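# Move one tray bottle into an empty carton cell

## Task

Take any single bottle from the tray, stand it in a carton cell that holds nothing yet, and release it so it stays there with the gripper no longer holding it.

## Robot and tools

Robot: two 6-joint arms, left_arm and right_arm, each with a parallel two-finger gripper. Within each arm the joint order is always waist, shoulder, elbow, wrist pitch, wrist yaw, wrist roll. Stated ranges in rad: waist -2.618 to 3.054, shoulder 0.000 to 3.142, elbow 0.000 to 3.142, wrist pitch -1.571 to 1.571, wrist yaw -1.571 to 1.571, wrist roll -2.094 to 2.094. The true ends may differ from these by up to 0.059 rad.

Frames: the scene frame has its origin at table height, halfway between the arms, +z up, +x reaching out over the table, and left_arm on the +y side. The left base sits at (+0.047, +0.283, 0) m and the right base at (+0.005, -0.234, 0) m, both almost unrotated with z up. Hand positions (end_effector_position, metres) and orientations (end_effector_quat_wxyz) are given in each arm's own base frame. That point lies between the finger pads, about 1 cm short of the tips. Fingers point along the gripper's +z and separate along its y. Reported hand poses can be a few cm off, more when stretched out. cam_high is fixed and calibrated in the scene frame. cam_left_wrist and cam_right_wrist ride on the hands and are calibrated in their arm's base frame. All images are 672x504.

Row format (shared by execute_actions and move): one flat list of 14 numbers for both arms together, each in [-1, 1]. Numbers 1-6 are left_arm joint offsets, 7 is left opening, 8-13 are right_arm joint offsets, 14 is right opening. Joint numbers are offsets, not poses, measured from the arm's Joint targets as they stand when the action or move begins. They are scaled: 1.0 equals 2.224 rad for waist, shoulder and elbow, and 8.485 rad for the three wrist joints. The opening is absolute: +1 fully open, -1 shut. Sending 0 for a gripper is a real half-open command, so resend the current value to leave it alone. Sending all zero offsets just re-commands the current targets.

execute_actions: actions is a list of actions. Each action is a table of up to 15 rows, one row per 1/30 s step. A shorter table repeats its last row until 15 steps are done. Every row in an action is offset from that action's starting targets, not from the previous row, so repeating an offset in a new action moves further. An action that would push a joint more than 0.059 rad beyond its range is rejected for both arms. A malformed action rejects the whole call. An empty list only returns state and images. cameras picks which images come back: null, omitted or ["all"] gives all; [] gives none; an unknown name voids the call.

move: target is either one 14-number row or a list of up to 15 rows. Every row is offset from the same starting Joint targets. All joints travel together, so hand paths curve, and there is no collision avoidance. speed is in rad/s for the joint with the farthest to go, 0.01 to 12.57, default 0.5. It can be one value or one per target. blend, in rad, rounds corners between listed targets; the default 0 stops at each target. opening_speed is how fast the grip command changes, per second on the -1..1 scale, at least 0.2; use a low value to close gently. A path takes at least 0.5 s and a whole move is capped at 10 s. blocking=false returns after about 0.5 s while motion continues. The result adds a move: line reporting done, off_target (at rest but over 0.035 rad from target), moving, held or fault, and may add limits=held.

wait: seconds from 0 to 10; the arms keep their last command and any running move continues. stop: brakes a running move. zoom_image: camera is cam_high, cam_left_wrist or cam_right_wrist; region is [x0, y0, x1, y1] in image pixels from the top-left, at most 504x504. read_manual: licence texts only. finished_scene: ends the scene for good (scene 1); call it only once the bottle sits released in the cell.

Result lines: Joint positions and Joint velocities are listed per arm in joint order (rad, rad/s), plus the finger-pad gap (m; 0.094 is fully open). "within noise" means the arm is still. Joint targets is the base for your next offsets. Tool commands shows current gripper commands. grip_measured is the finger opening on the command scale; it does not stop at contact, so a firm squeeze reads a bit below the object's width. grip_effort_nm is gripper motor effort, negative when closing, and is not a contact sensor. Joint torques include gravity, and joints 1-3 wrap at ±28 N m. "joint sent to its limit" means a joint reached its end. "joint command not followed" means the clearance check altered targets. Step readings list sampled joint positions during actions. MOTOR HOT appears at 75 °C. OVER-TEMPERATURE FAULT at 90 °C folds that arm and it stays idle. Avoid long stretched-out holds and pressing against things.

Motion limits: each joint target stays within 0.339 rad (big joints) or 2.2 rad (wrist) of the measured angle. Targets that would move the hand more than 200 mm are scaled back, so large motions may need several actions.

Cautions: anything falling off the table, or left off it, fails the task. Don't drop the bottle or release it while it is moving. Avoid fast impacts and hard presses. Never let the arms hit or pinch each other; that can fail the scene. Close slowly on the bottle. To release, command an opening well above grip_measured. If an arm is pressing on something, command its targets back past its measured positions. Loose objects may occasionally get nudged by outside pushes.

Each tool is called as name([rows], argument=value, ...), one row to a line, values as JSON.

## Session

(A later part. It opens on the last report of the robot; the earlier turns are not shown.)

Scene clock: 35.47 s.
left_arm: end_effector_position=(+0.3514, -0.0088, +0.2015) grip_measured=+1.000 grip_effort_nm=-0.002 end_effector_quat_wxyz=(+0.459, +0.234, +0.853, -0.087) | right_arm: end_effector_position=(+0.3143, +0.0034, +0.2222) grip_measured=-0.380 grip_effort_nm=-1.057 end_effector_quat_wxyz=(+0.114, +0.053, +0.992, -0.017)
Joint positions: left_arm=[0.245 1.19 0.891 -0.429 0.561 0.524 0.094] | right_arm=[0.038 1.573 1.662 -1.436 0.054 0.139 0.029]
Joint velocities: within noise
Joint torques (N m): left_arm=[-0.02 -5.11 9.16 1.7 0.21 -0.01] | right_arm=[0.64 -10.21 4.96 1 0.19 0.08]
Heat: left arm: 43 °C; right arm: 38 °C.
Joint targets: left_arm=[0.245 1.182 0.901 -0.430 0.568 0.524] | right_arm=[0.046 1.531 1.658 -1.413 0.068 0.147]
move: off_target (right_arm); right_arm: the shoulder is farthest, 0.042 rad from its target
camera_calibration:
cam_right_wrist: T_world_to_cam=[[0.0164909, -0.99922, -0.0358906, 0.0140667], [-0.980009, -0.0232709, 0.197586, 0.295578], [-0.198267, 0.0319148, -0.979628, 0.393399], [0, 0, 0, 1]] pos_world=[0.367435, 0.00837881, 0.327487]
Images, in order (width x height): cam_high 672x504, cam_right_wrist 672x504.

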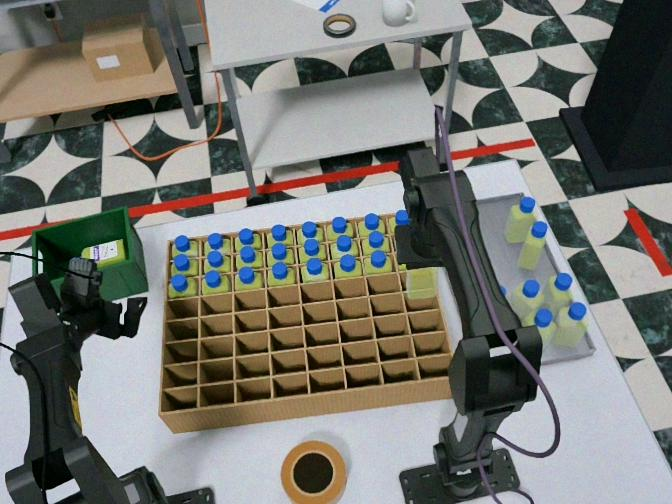

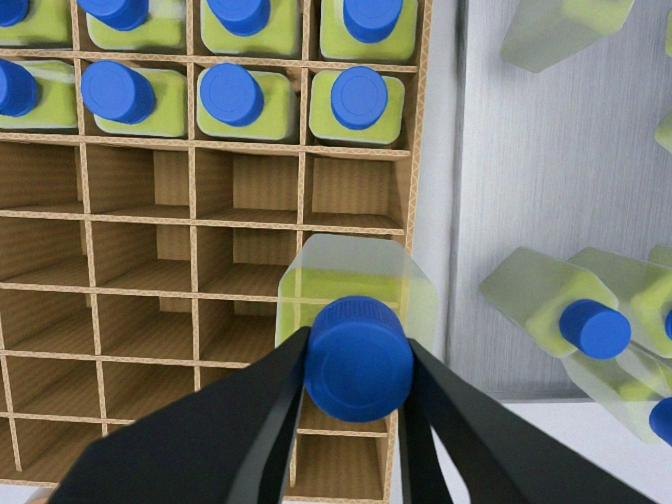

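move(target=[0,0,0,0,0,0,1, 0,-0.0099,-0.0301,0.00695,0,0,-0.55], speed=0.1, cameras=["cam_high","cam_right_wrist"])

zoom_image(camera="cam_right_wrist", region=[260, 200, 460, 330])

zoom_image(camera="cam_high", region=[380, 240, 460, 330])

Scene clock: 42.80 s.
left_arm: end_effector_position=(+0.3514, -0.0088, +0.2015) grip_measured=+1.000 grip_effort_nm=-0.002 end_effector_quat_wxyz=(+0.459, +0.234, +0.853, -0.087) | right_arm: end_effector_position=(+0.3151, +0.0034, +0.2122) grip_measured=-0.380 grip_effort_nm=-1.067 end_effector_quat_wxyz=(+0.120, +0.053, +0.991, -0.016)
Joint positions: left_arm=[0.245 1.19 0.891 -0.429 0.561 0.524 0.094] | right_arm=[0.038 1.551 1.596 -1.378 0.054 0.139 0.029]
Joint velocities: within noise
Joint torques (N m): left_arm=[-0.05 -5.14 9.21 1.7 0.23 -0.01] | right_arm=[0.68 -10.06 5 1.03 0.21 0.07]
Heat: left arm: 43 °C; right arm: 39 °C.
Joint targets: left_arm=[0.245 1.182 0.901 -0.430 0.568 0.524] | right_arm=[0.046 1.509 1.591 -1.354 0.068 0.147]
move: off_target (right_arm); right_arm: the shoulder is farthest, 0.042 rad from its target
camera_calibration:
cam_right_wrist: T_world_to_cam=[[0.0169804, -0.999201, -0.0361774, 0.0136537], [-0.982554, -0.0233776, 0.184503, 0.30191], [-0.185201, 0.0324133, -0.982166, 0.380169], [0, 0, 0, 1]] pos_world=[0.366819, 0.0083782, 0.31818]
Images, in order (width x height): cam_high 672x504, cam_right_wrist 672x504.

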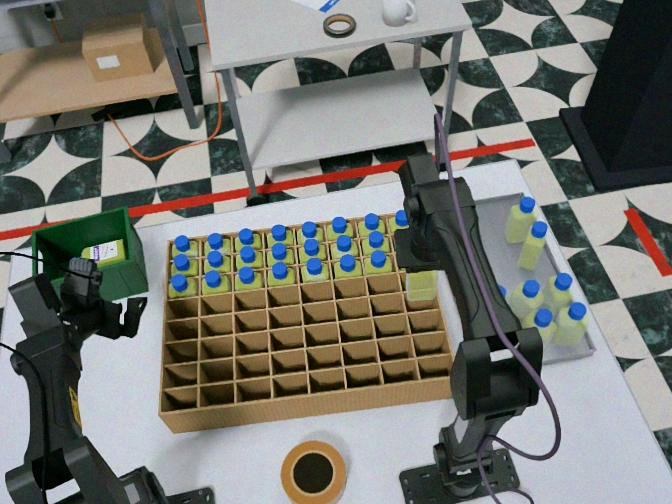

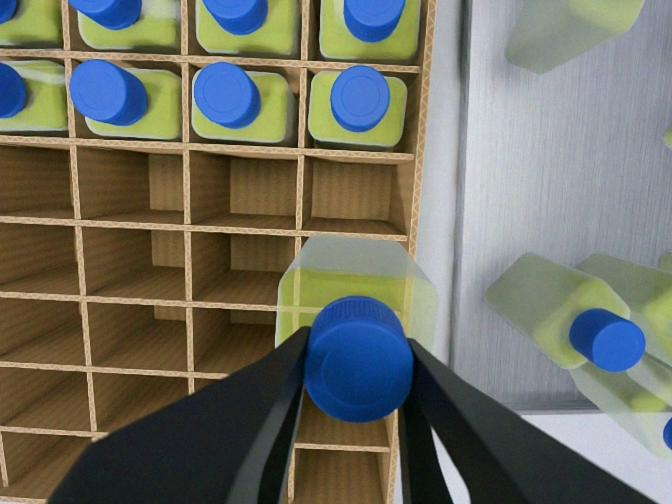

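Scaled by 2.520 from the camera's 672x504 image, which has a finer 960x720 frame.

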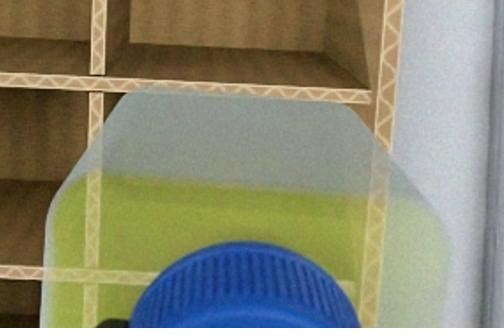

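Scaled by 5.600 from the camera's 672x504 image, which has a finer 960x720 frame.

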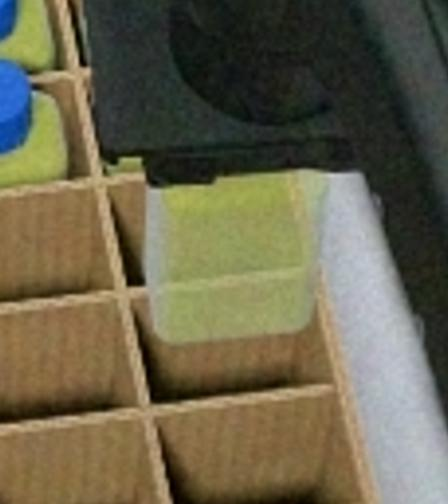

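move(target=[0,0,0,0,0,0,1, 0,-0.0157,-0.0472,0.0081,0,0,-0.55], speed=0.12, cameras=["cam_high","cam_right_wrist"])

zoom_image(camera="cam_right_wrist", region=[260, 200, 460, 330])

zoom_image(camera="cam_high", region=[380, 240, 460, 330])

Scene clock: 45.93 s.
left_arm: end_effector_position=(+0.3514, -0.0088, +0.2015) grip_measured=+1.000 grip_effort_nm=-0.002 end_effector_quat_wxyz=(+0.459, +0.234, +0.853, -0.087) | right_arm: end_effector_position=(+0.3097, +0.0032, +0.1947) grip_measured=-0.380 grip_effort_nm=-1.057 end_effector_quat_wxyz=(+0.119, +0.053, +0.991, -0.016)
Joint positions: left_arm=[0.245 1.19 0.891 -0.429 0.561 0.524 0.094] | right_arm=[0.038 1.515 1.49 -1.31 0.054 0.139 0.029]
Joint velocities: within noise
Joint torques (N m): left_arm=[-0.01 -5.11 9.18 1.7 0.23 -0.01] | right_arm=[0.65 -9.74 5.14 1.06 0.2 0.07]
Heat: left arm: 43 °C; right arm: 38 °C.
Joint targets: left_arm=[0.245 1.182 0.901 -0.430 0.568 0.524] | right_arm=[0.046 1.474 1.486 -1.285 0.068 0.147]
move: off_target (right_arm); right_arm: the shoulder is farthest, 0.041 rad from its target
camera_calibration:
cam_right_wrist: T_world_to_cam=[[0.0169258, -0.999201, -0.0362022, 0.0129327], [-0.982274, -0.0233776, 0.185988, 0.299497], [-0.186686, 0.0324125, -0.981885, 0.36238], [0, 0, 0, 1]] pos_world=[0.361621, 0.0081782, 0.300581]
Images, in order (width x height): cam_high 672x504, cam_right_wrist 672x504.

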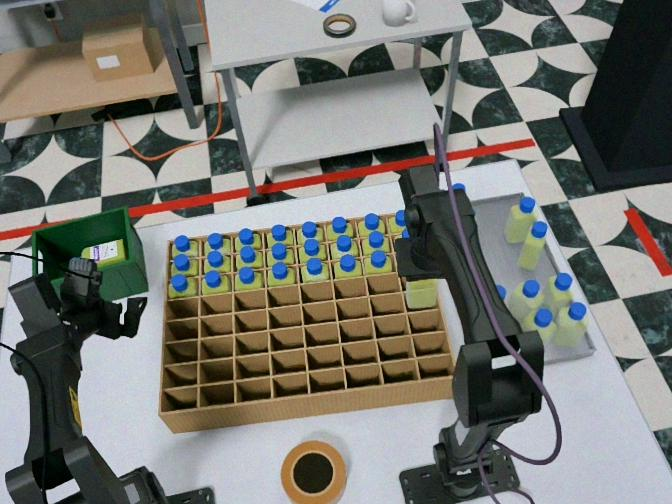

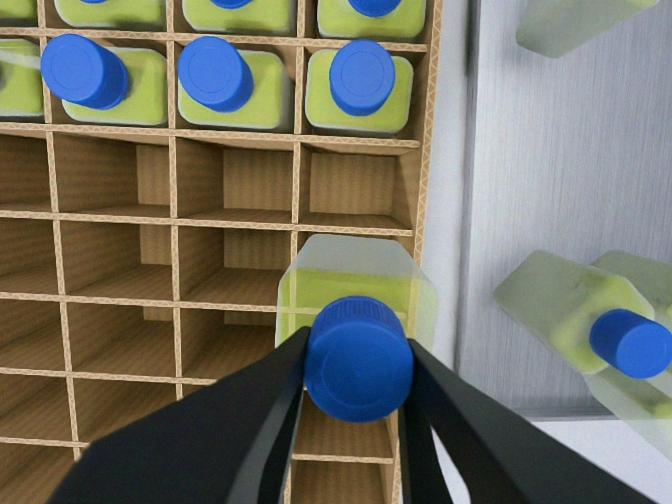

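Scaled by 2.520 from the camera's 672x504 image, which has a finer 960x720 frame.

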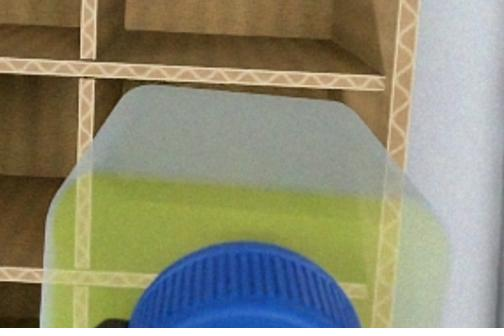

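Scaled by 5.600 from the camera's 672x504 image, which has a finer 960x720 frame.

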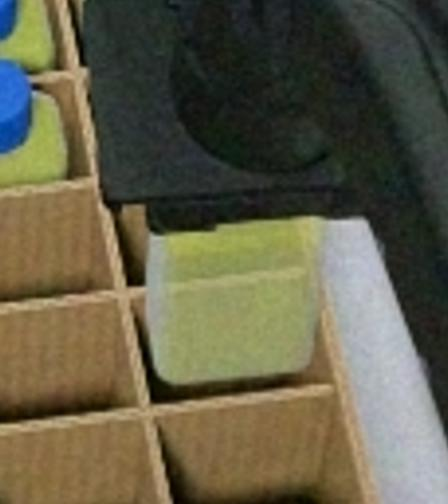

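move(target=[0,0,0,0,0,0,1, 0,-0.0045,-0.0405,0.00955,0,0,-0.55], speed=0.08, cameras=["cam_high","cam_right_wrist"])

zoom_image(camera="cam_right_wrist", region=[260, 200, 460, 330])

zoom_image(camera="cam_high", region=[380, 240, 460, 330])

Scene clock: 48.23 s.
left_arm: end_effector_position=(+0.3514, -0.0088, +0.2015) grip_measured=+1.000 grip_effort_nm=-0.002 end_effector_quat_wxyz=(+0.459, +0.234, +0.853, -0.087) | right_arm: end_effector_position=(+0.3103, +0.0033, +0.1747) grip_measured=-0.380 grip_effort_nm=-1.057 end_effector_quat_wxyz=(+0.119, +0.053, +0.991, -0.016)
Joint positions: left_arm=[0.245 1.19 0.891 -0.429 0.561 0.524 0.094] | right_arm=[0.038 1.505 1.4 -1.231 0.054 0.139 0.029]
Joint velocities: within noise
Joint torques (N m): left_arm=[0.01 -5.08 9.13 1.69 0.22 0] | right_arm=[0.62 -9.8 5.19 1.08 0.2 0.07]
Heat: left arm: 43 °C; right arm: 38 °C.
Joint targets: left_arm=[0.245 1.182 0.901 -0.430 0.568 0.524] | right_arm=[0.046 1.464 1.396 -1.204 0.068 0.147]
move: off_target (right_arm); right_arm: the shoulder is farthest, 0.041 rad from its target
camera_calibration:
cam_right_wrist: T_world_to_cam=[[0.0169157, -0.999204, -0.0361168, 0.0121766], [-0.982139, -0.0233753, 0.186702, 0.303656], [-0.187397, 0.0323135, -0.981753, 0.343095], [0, 0, 0, 1]] pos_world=[0.362322, 0.00817831, 0.280581]
Images, in order (width x height): cam_high 672x504, cam_right_wrist 672x504.

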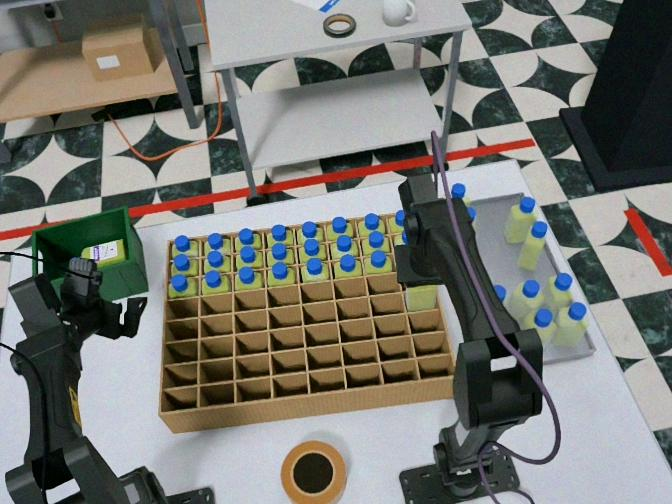

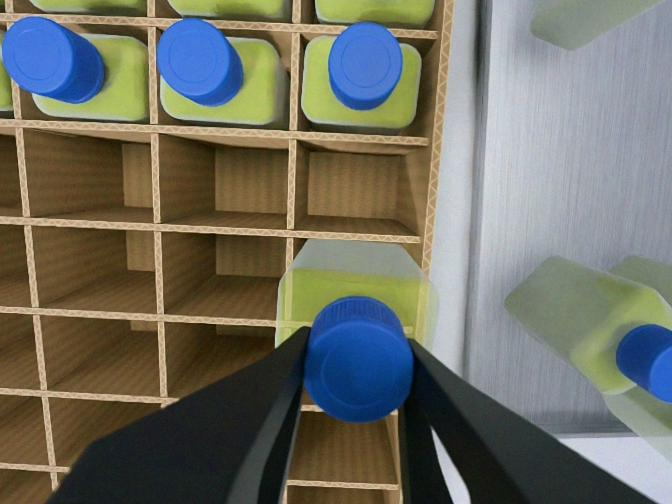

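Scaled by 2.520 from the camera's 672x504 image, which has a finer 960x720 frame.

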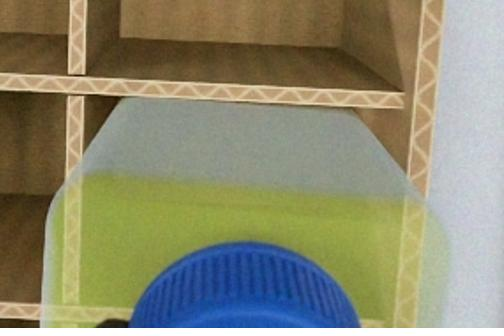

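Scaled by 5.600 from the camera's 672x504 image, which has a finer 960x720 frame.

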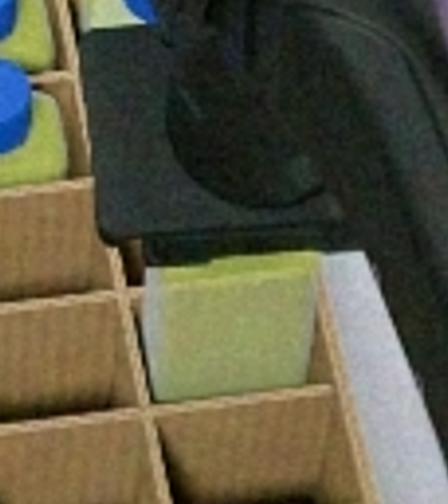

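move([
  [0,0,0,0,0,0,1, 0,-0.0034,-0.0387,0.00949,0,0,-0.55],
  [0,0,0,0,0,0,1, 0,-0.0040,-0.0751,0.01886,0,0,-0.55],
], speed=0.1, blend=0.02, cameras=["cam_high","cam_right_wrist"])

zoom_image(camera="cam_high", region=[380, 240, 460, 330])

Scene clock: 50.70 s.
left_arm: end_effector_position=(+0.3514, -0.0088, +0.2015) grip_measured=+1.000 grip_effort_nm=-0.007 end_effector_quat_wxyz=(+0.459, +0.234, +0.853, -0.087) | right_arm: end_effector_position=(+0.3103, +0.0033, +0.1347) grip_measured=-0.380 grip_effort_nm=-1.072 end_effector_quat_wxyz=(+0.119, +0.053, +0.991, -0.016)
Joint positions: left_arm=[0.245 1.19 0.891 -0.429 0.561 0.524 0.094] | right_arm=[0.038 1.496 1.233 -1.072 0.054 0.139 0.029]
Joint velocities: within noise
Joint torques (N m): left_arm=[0.01 -5.19 9.17 1.7 0.22 0] | right_arm=[0.65 -9.73 5.3 1.09 0.2 0.06]
Heat: left arm: 43 °C; right arm: 38 °C.
Joint targets: left_arm=[0.245 1.182 0.901 -0.430 0.568 0.524] | right_arm=[0.046 1.455 1.229 -1.044 0.068 0.147]
move: off_target (right_arm); right_arm: the shoulder is farthest, 0.041 rad from its target
camera_calibration:
cam_right_wrist: T_world_to_cam=[[0.0169258, -0.999201, -0.0362022, 0.010754], [-0.982274, -0.0233776, 0.185988, 0.311227], [-0.186686, 0.0324125, -0.981885, 0.303677], [0, 0, 0, 1]] pos_world=[0.362221, 0.0081782, 0.240681]
Images, in order (width x height): cam_high 672x504, cam_right_wrist 672x504.

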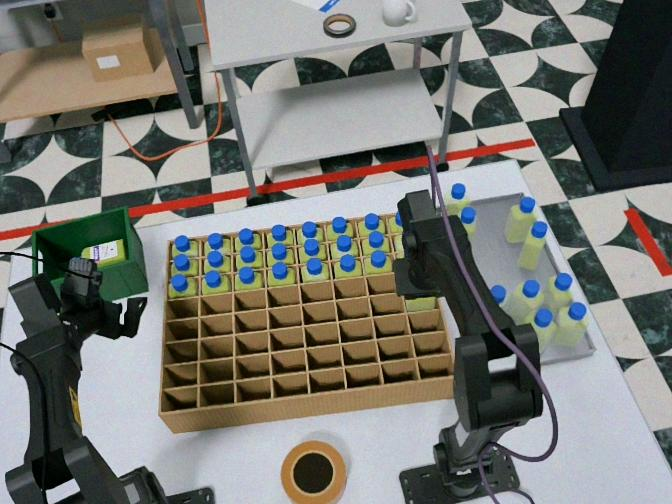

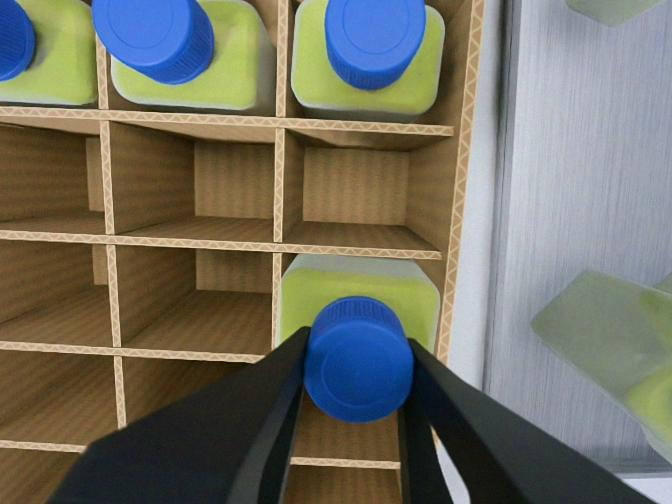

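Scaled by 5.600 from the camera's 672x504 image, which has a finer 960x720 frame.

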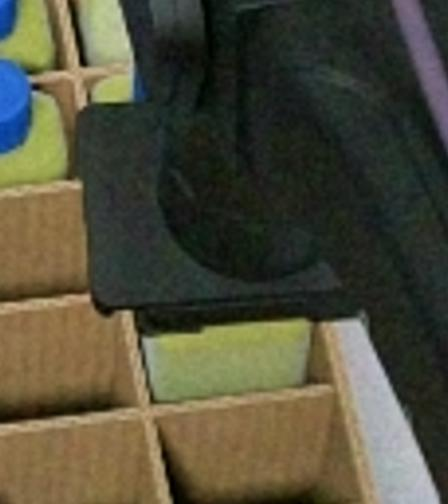

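move(target=[0,0,0,0,0,0,1, 0,0,-0.0220,0.00625,0,0,-0.55], speed=0.08, cameras=["cam_right_wrist"])

Scene clock: 51.90 s.
left_arm: end_effector_position=(+0.3514, -0.0088, +0.2015) grip_measured=+1.000 grip_effort_nm=-0.002 end_effector_quat_wxyz=(+0.459, +0.234, +0.853, -0.087) | right_arm: end_effector_position=(+0.3102, +0.0032, +0.1231) grip_measured=-0.380 grip_effort_nm=-1.057 end_effector_quat_wxyz=(+0.121, +0.053, +0.991, -0.016)
Joint positions: left_arm=[0.245 1.19 0.891 -0.429 0.561 0.524 0.094] | right_arm=[0.038 1.494 1.184 -1.022 0.054 0.139 0.029]
Joint velocities: within noise
Joint torques (N m): left_arm=[-0.05 -5.11 9.1 1.72 0.23 -0.02] | right_arm=[0.64 -9.58 5.29 1.13 0.2 0.07]
Heat: left arm: 43 °C; right arm: 38 °C.
Joint targets: left_arm=[0.245 1.182 0.901 -0.430 0.568 0.524] | right_arm=[0.046 1.455 1.180 -0.991 0.067 0.147]
move: off_target (right_arm); right_arm: the shoulder is farthest, 0.039 rad from its target
camera_calibration:
cam_right_wrist: T_world_to_cam=[[0.0170322, -0.999198, -0.0362417, 0.0103166], [-0.982911, -0.0233774, 0.182593, 0.31388], [-0.183294, 0.0325124, -0.98252, 0.291208], [0, 0, 0, 1]] pos_world=[0.361717, 0.0081781, 0.229179]
Images, in order (width x height): cam_right_wrist 672x504.

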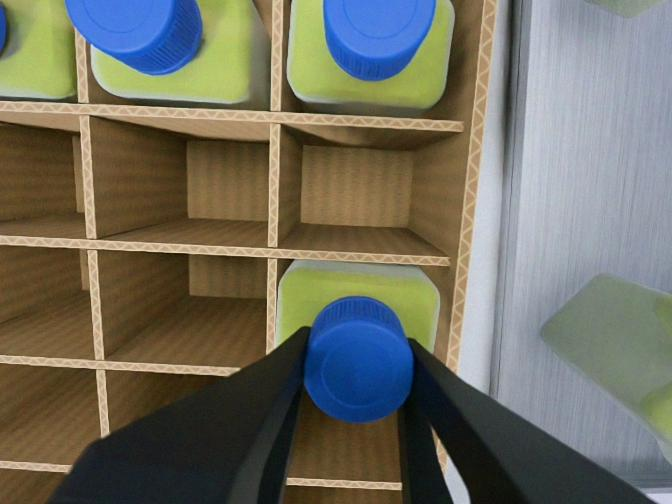

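move(target=[0,0,0,0,0,0,1, 0,0,-0.0099,0.0026,0,0,-0.55], speed=0.05, cameras=["cam_right_wrist"])

zoom_image(camera="cam_right_wrist", region=[250, 0, 500, 380])

Scene clock: 52.93 s.
left_arm: end_effector_position=(+0.3514, -0.0088, +0.2015) grip_measured=+1.000 grip_effort_nm=0.002 end_effector_quat_wxyz=(+0.459, +0.234, +0.853, -0.087) | right_arm: end_effector_position=(+0.3100, +0.0032, +0.1177) grip_measured=-0.380 grip_effort_nm=-1.057 end_effector_quat_wxyz=(+0.122, +0.053, +0.991, -0.016)
Joint positions: left_arm=[0.245 1.19 0.891 -0.429 0.561 0.524 0.094] | right_arm=[0.038 1.494 1.163 -0.999 0.054 0.139 0.029]
Joint velocities: within noise
Joint torques (N m): left_arm=[-0.05 -5.08 9.16 1.7 0.23 0] | right_arm=[0.65 -9.59 5.26 1.13 0.2 0.07]
Heat: left arm: 43 °C; right arm: 38 °C.
Joint targets: left_arm=[0.245 1.182 0.901 -0.430 0.568 0.524] | right_arm=[0.046 1.455 1.158 -0.969 0.067 0.147]
move: off_target (right_arm); right_arm: the shoulder is farthest, 0.039 rad from its target
camera_calibration:
cam_right_wrist: T_world_to_cam=[[0.0170733, -0.999198, -0.0362243, 0.0101108], [-0.983111, -0.0233789, 0.181511, 0.314866], [-0.182212, 0.0325135, -0.982722, 0.285598], [0, 0, 0, 1]] pos_world=[0.361415, 0.0081781, 0.223878]
Images, in order (width x height): cam_right_wrist 672x504.

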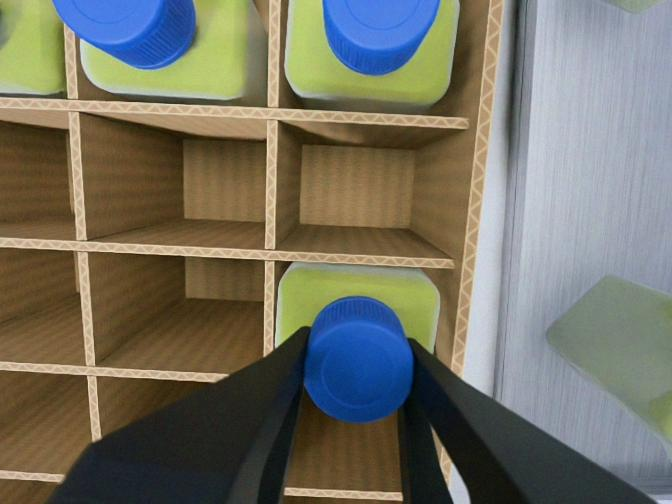

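Scaled by 1.326 from the camera's 672x504 image, which has a finer 960x720 frame.

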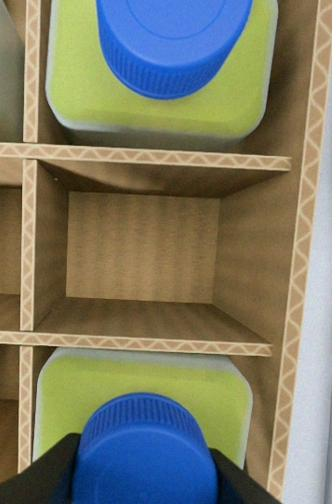

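move(target=[0,0,0,0,0,0,1, 0,0,-0.0081,0.0021,0,0,-0.55], speed=0.05, cameras=["cam_right_wrist"])

Scene clock: 54.03 s.
left_arm: end_effector_position=(+0.3514, -0.0088, +0.2015) grip_measured=+1.000 grip_effort_nm=-0.002 end_effector_quat_wxyz=(+0.459, +0.234, +0.853, -0.087) | right_arm: end_effector_position=(+0.3099, +0.0032, +0.1132) grip_measured=-0.380 grip_effort_nm=-1.057 end_effector_quat_wxyz=(+0.122, +0.053, +0.991, -0.016)
Joint positions: left_arm=[0.245 1.19 0.891 -0.429 0.561 0.524 0.094] | right_arm=[0.038 1.494 1.145 -0.98 0.054 0.139 0.029]
Joint velocities: within noise
Joint torques (N m): left_arm=[-0.01 -5.07 9.16 1.69 0.23 -0.01] | right_arm=[0.69 -9.58 5.23 1.1 0.19 0.07]
Heat: left arm: 43 °C; right arm: 38 °C.
Joint targets: left_arm=[0.245 1.182 0.901 -0.430 0.568 0.524] | right_arm=[0.046 1.455 1.140 -0.951 0.067 0.147]
move: off_target (right_arm); right_arm: the shoulder is farthest, 0.039 rad from its target
camera_calibration:
cam_right_wrist: T_world_to_cam=[[0.0170969, -0.999195, -0.0363035, 0.00996359], [-0.983314, -0.0233799, 0.180409, 0.315782], [-0.181113, 0.0326133, -0.982921, 0.280883], [0, 0, 0, 1]] pos_world=[0.361214, 0.00817799, 0.219478]
Images, in order (width x height): cam_right_wrist 672x504.

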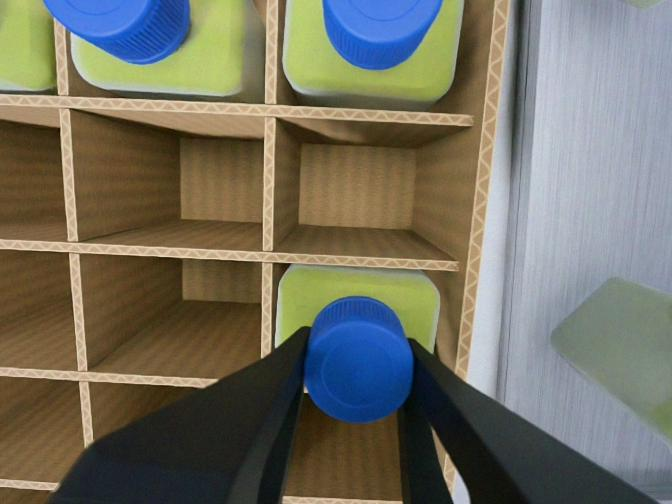

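move(target=[0,0,0,0,0,0,1, 0,0,-0.0081,0.0021,0,0,-0.55], speed=0.05, cameras=["cam_high", "cam_right_wrist"])

Scene clock: 54.97 s.
left_arm: end_effector_position=(+0.3514, -0.0088, +0.2015) grip_measured=+1.000 grip_effort_nm=0.002 end_effector_quat_wxyz=(+0.459, +0.234, +0.853, -0.087) | right_arm: end_effector_position=(+0.3096, +0.0032, +0.1090) grip_measured=-0.380 grip_effort_nm=-1.062 end_effector_quat_wxyz=(+0.123, +0.053, +0.991, -0.016)
Joint positions: left_arm=[0.245 1.19 0.891 -0.429 0.561 0.524 0.094] | right_arm=[0.038 1.494 1.128 -0.961 0.054 0.139 0.029]
Joint velocities: within noise
Joint torques (N m): left_arm=[-0.03 -5.12 9.17 1.69 0.23 0] | right_arm=[0.62 -9.55 5.18 1.1 0.19 0.07]
Heat: left arm: 43 °C; right arm: 38 °C.
Joint targets: left_arm=[0.245 1.182 0.901 -0.430 0.568 0.524] | right_arm=[0.046 1.455 1.122 -0.933 0.067 0.147]
move: off_target (right_arm); right_arm: the shoulder is farthest, 0.039 rad from its target
camera_calibration:
cam_right_wrist: T_world_to_cam=[[0.0171397, -0.999195, -0.0362826, 0.00979797], [-0.983533, -0.0233786, 0.179213, 0.316482], [-0.179917, 0.0326134, -0.983141, 0.276297], [0, 0, 0, 1]] pos_world=[0.360813, 0.00817799, 0.215277]
Images, in order (width x height): cam_high 672x504, cam_right_wrist 672x504.

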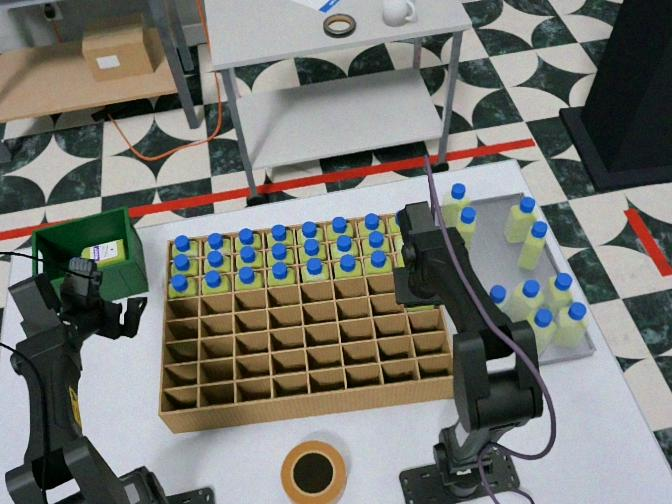

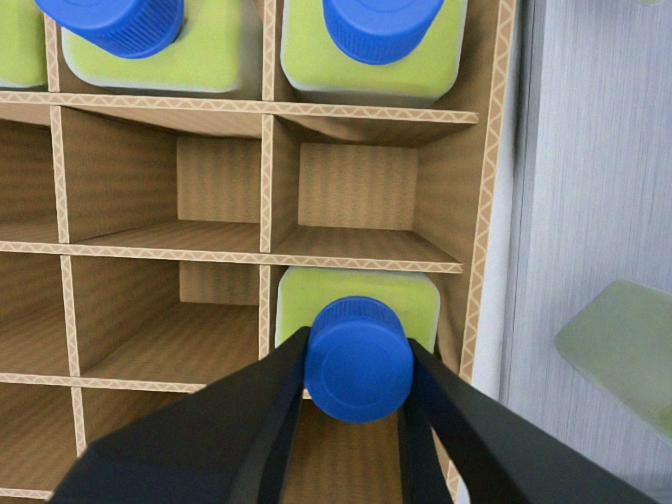

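move(target=[0,0,0,0,0,0,1, 0,0,-0.0063,0.0016,0,0,-0.55], speed=0.05, cameras=["cam_right_wrist"])

zoom_image(camera="cam_right_wrist", region=[250, 0, 520, 400])

Scene clock: 55.97 s.
left_arm: end_effector_position=(+0.3514, -0.0088, +0.2015) grip_measured=+1.000 grip_effort_nm=0.002 end_effector_quat_wxyz=(+0.459, +0.234, +0.853, -0.087) | right_arm: end_effector_position=(+0.3094, +0.0031, +0.1085) grip_measured=-0.380 grip_effort_nm=-1.062 end_effector_quat_wxyz=(+0.126, +0.053, +0.990, -0.016)
Joint positions: left_arm=[0.245 1.19 0.891 -0.429 0.561 0.524 0.094] | right_arm=[0.038 1.488 1.118 -0.952 0.054 0.139 0.029]
Joint velocities: within noise
Joint torques (N m): left_arm=[0.01 -5.12 9.14 1.69 0.24 0] | right_arm=[0.65 -8.76 4.88 1.16 0.19 0.07]
Heat: left arm: 43 °C; right arm: 38 °C.
Joint targets: left_arm=[0.245 1.182 0.901 -0.430 0.568 0.524] | right_arm=[0.046 1.455 1.108 -0.920 0.068 0.147]
move: done
camera_calibration:
cam_right_wrist: T_world_to_cam=[[0.0173052, -0.9992, -0.0360496, 0.00960212], [-0.984731, -0.0232788, 0.172518, 0.317378], [-0.173219, 0.0325137, -0.984346, 0.273867], [0, 0, 0, 1]] pos_world=[0.359805, 0.00807818, 0.215173]
Images, in order (width x height): cam_right_wrist 672x504.

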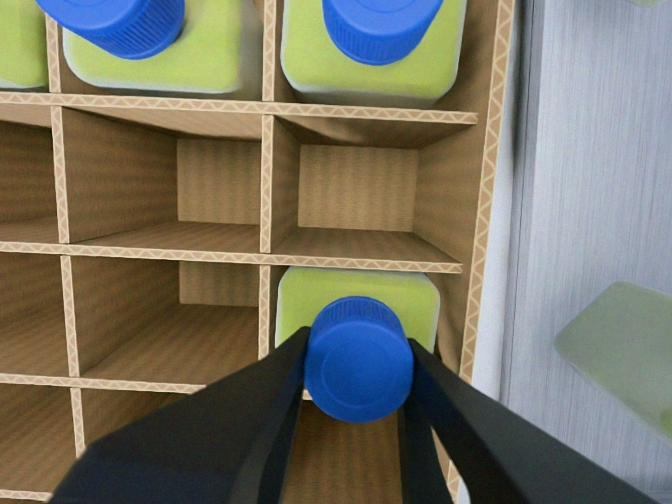

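Scaled by 1.260 from the camera's 672x504 image, which has a finer 960x720 frame.

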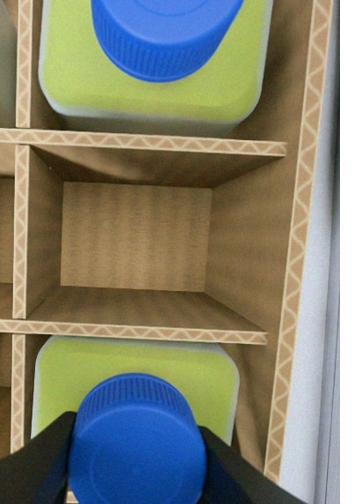

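move([
  [0,0,0,0,0,0,1, 0,0,0.0050,-0.0014,0,0,-0.55],
  [0,0,0,0,0,0,1, 0,0,0.0050,-0.0014,0,0,-0.12],
], speed=0.05, opening_speed=0.4, cameras=["cam_right_wrist"])

Scene clock: 58.17 s.
left_arm: end_effector_position=(+0.3514, -0.0088, +0.2015) grip_measured=+1.000 grip_effort_nm=0.002 end_effector_quat_wxyz=(+0.459, +0.234, +0.853, -0.087) | right_arm: end_effector_position=(+0.3103, +0.0026, +0.1089) grip_measured=-0.123 grip_effort_nm=0.115 end_effector_quat_wxyz=(+0.128, +0.054, +0.990, -0.017)
Joint positions: left_arm=[0.245 1.19 0.891 -0.429 0.561 0.524 0.094] | right_arm=[0.038 1.487 1.118 -0.948 0.058 0.139 0.041]
Joint velocities: within noise
Joint torques (N m): left_arm=[-0.02 -5.16 9.13 1.71 0.23 -0.01] | right_arm=[0.61 -8.83 5.75 1.01 0.16 0.06]
Heat: left arm: 43 °C; right arm: 38 °C.
Joint targets: left_arm=[0.245 1.182 0.901 -0.430 0.568 0.524] | right_arm=[0.046 1.455 1.119 -0.932 0.067 0.147]
move: done
camera_calibration:
cam_right_wrist: T_world_to_cam=[[0.0166505, -0.999323, -0.0328094, 0.00885712], [-0.985489, -0.021946, 0.168312, 0.318927], [-0.168918, 0.0295308, -0.985188, 0.273203], [0, 0, 0, 1]] pos_world=[0.3603, 0.00778237, 0.215768]
Images, in order (width x height): cam_right_wrist 672x504.

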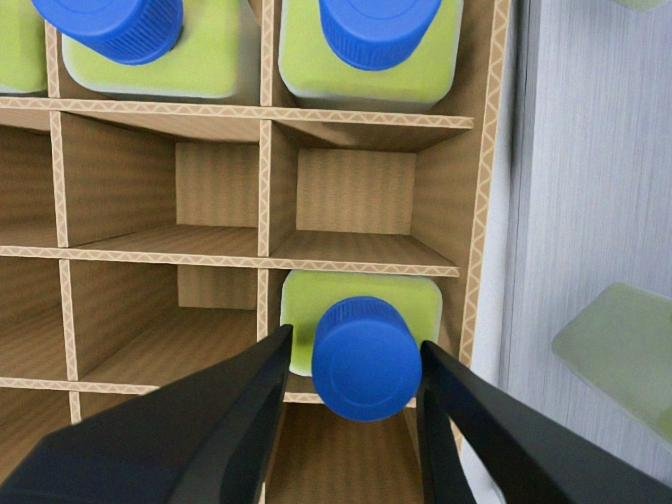

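move([
  [0,0,0,0,0,0,1, 0,0,0,0,0,0,-0.08],
  [0,0,0,0,0,0,1, 0,0,0.0625,-0.01674,0,0,-0.08],
  [0,0,0,0,0,0,1, 0,0.0067,0.1376,-0.03536,0,0,-0.08],
], speed=0.15, blend=[0,0.02,0], cameras=["cam_high","cam_right_wrist"])

Scene clock: 61.60 s.
left_arm: end_effector_position=(+0.3514, -0.0088, +0.2015) grip_measured=+1.000 grip_effort_nm=-0.002 end_effector_quat_wxyz=(+0.459, +0.234, +0.853, -0.087) | right_arm: end_effector_position=(+0.3097, +0.0025, +0.1787) grip_measured=-0.083 grip_effort_nm=0.110 end_effector_quat_wxyz=(+0.128, +0.054, +0.990, -0.017)
Joint positions: left_arm=[0.245 1.19 0.891 -0.429 0.561 0.524 0.094] | right_arm=[0.038 1.487 1.395 -1.225 0.058 0.14 0.043]
Joint velocities: within noise
Joint torques (N m): left_arm=[-0.03 -5.09 9.16 1.71 0.23 -0.01] | right_arm=[0.61 -7.25 8.05 0.75 0.16 0.06]
Heat: left arm: 43 °C; right arm: 37 °C.
Joint targets: left_arm=[0.245 1.182 0.901 -0.430 0.568 0.524] | right_arm=[0.046 1.470 1.425 -1.232 0.067 0.147]
move: done
camera_calibration:
cam_right_wrist: T_world_to_cam=[[0.0162242, -0.999326, -0.0329439, 0.0112508], [-0.985498, -0.0215484, 0.168313, 0.306487], [-0.168909, 0.0297354, -0.985183, 0.341848], [0, 0, 0, 1]] pos_world=[0.359601, 0.00768246, 0.285568]
Images, in order (width x height): cam_high 672x504, cam_right_wrist 672x504.

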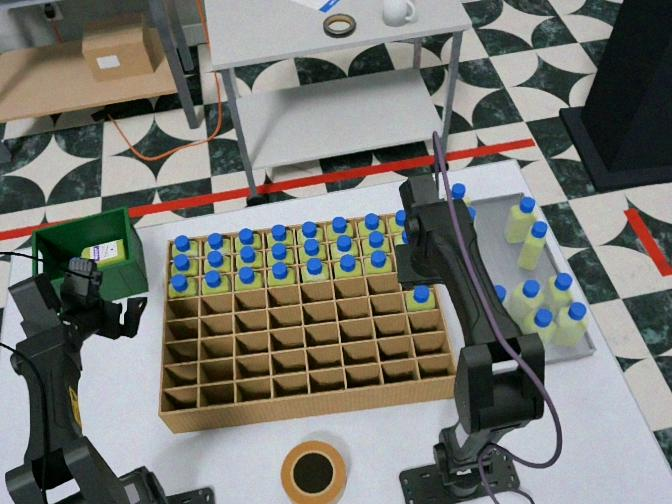

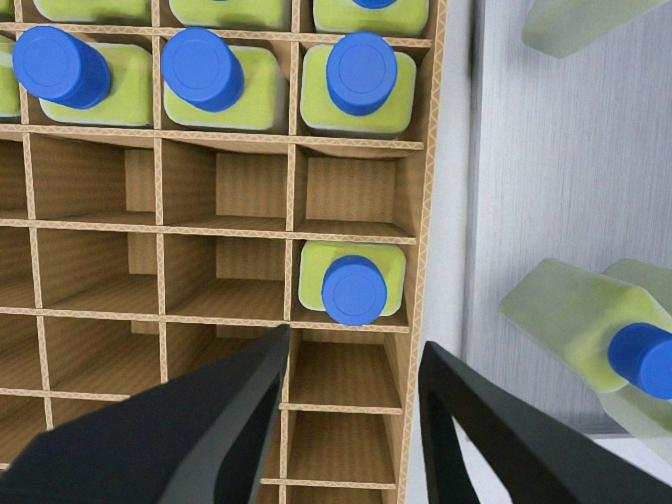

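finished_scene()

The scene is finished: the task was done.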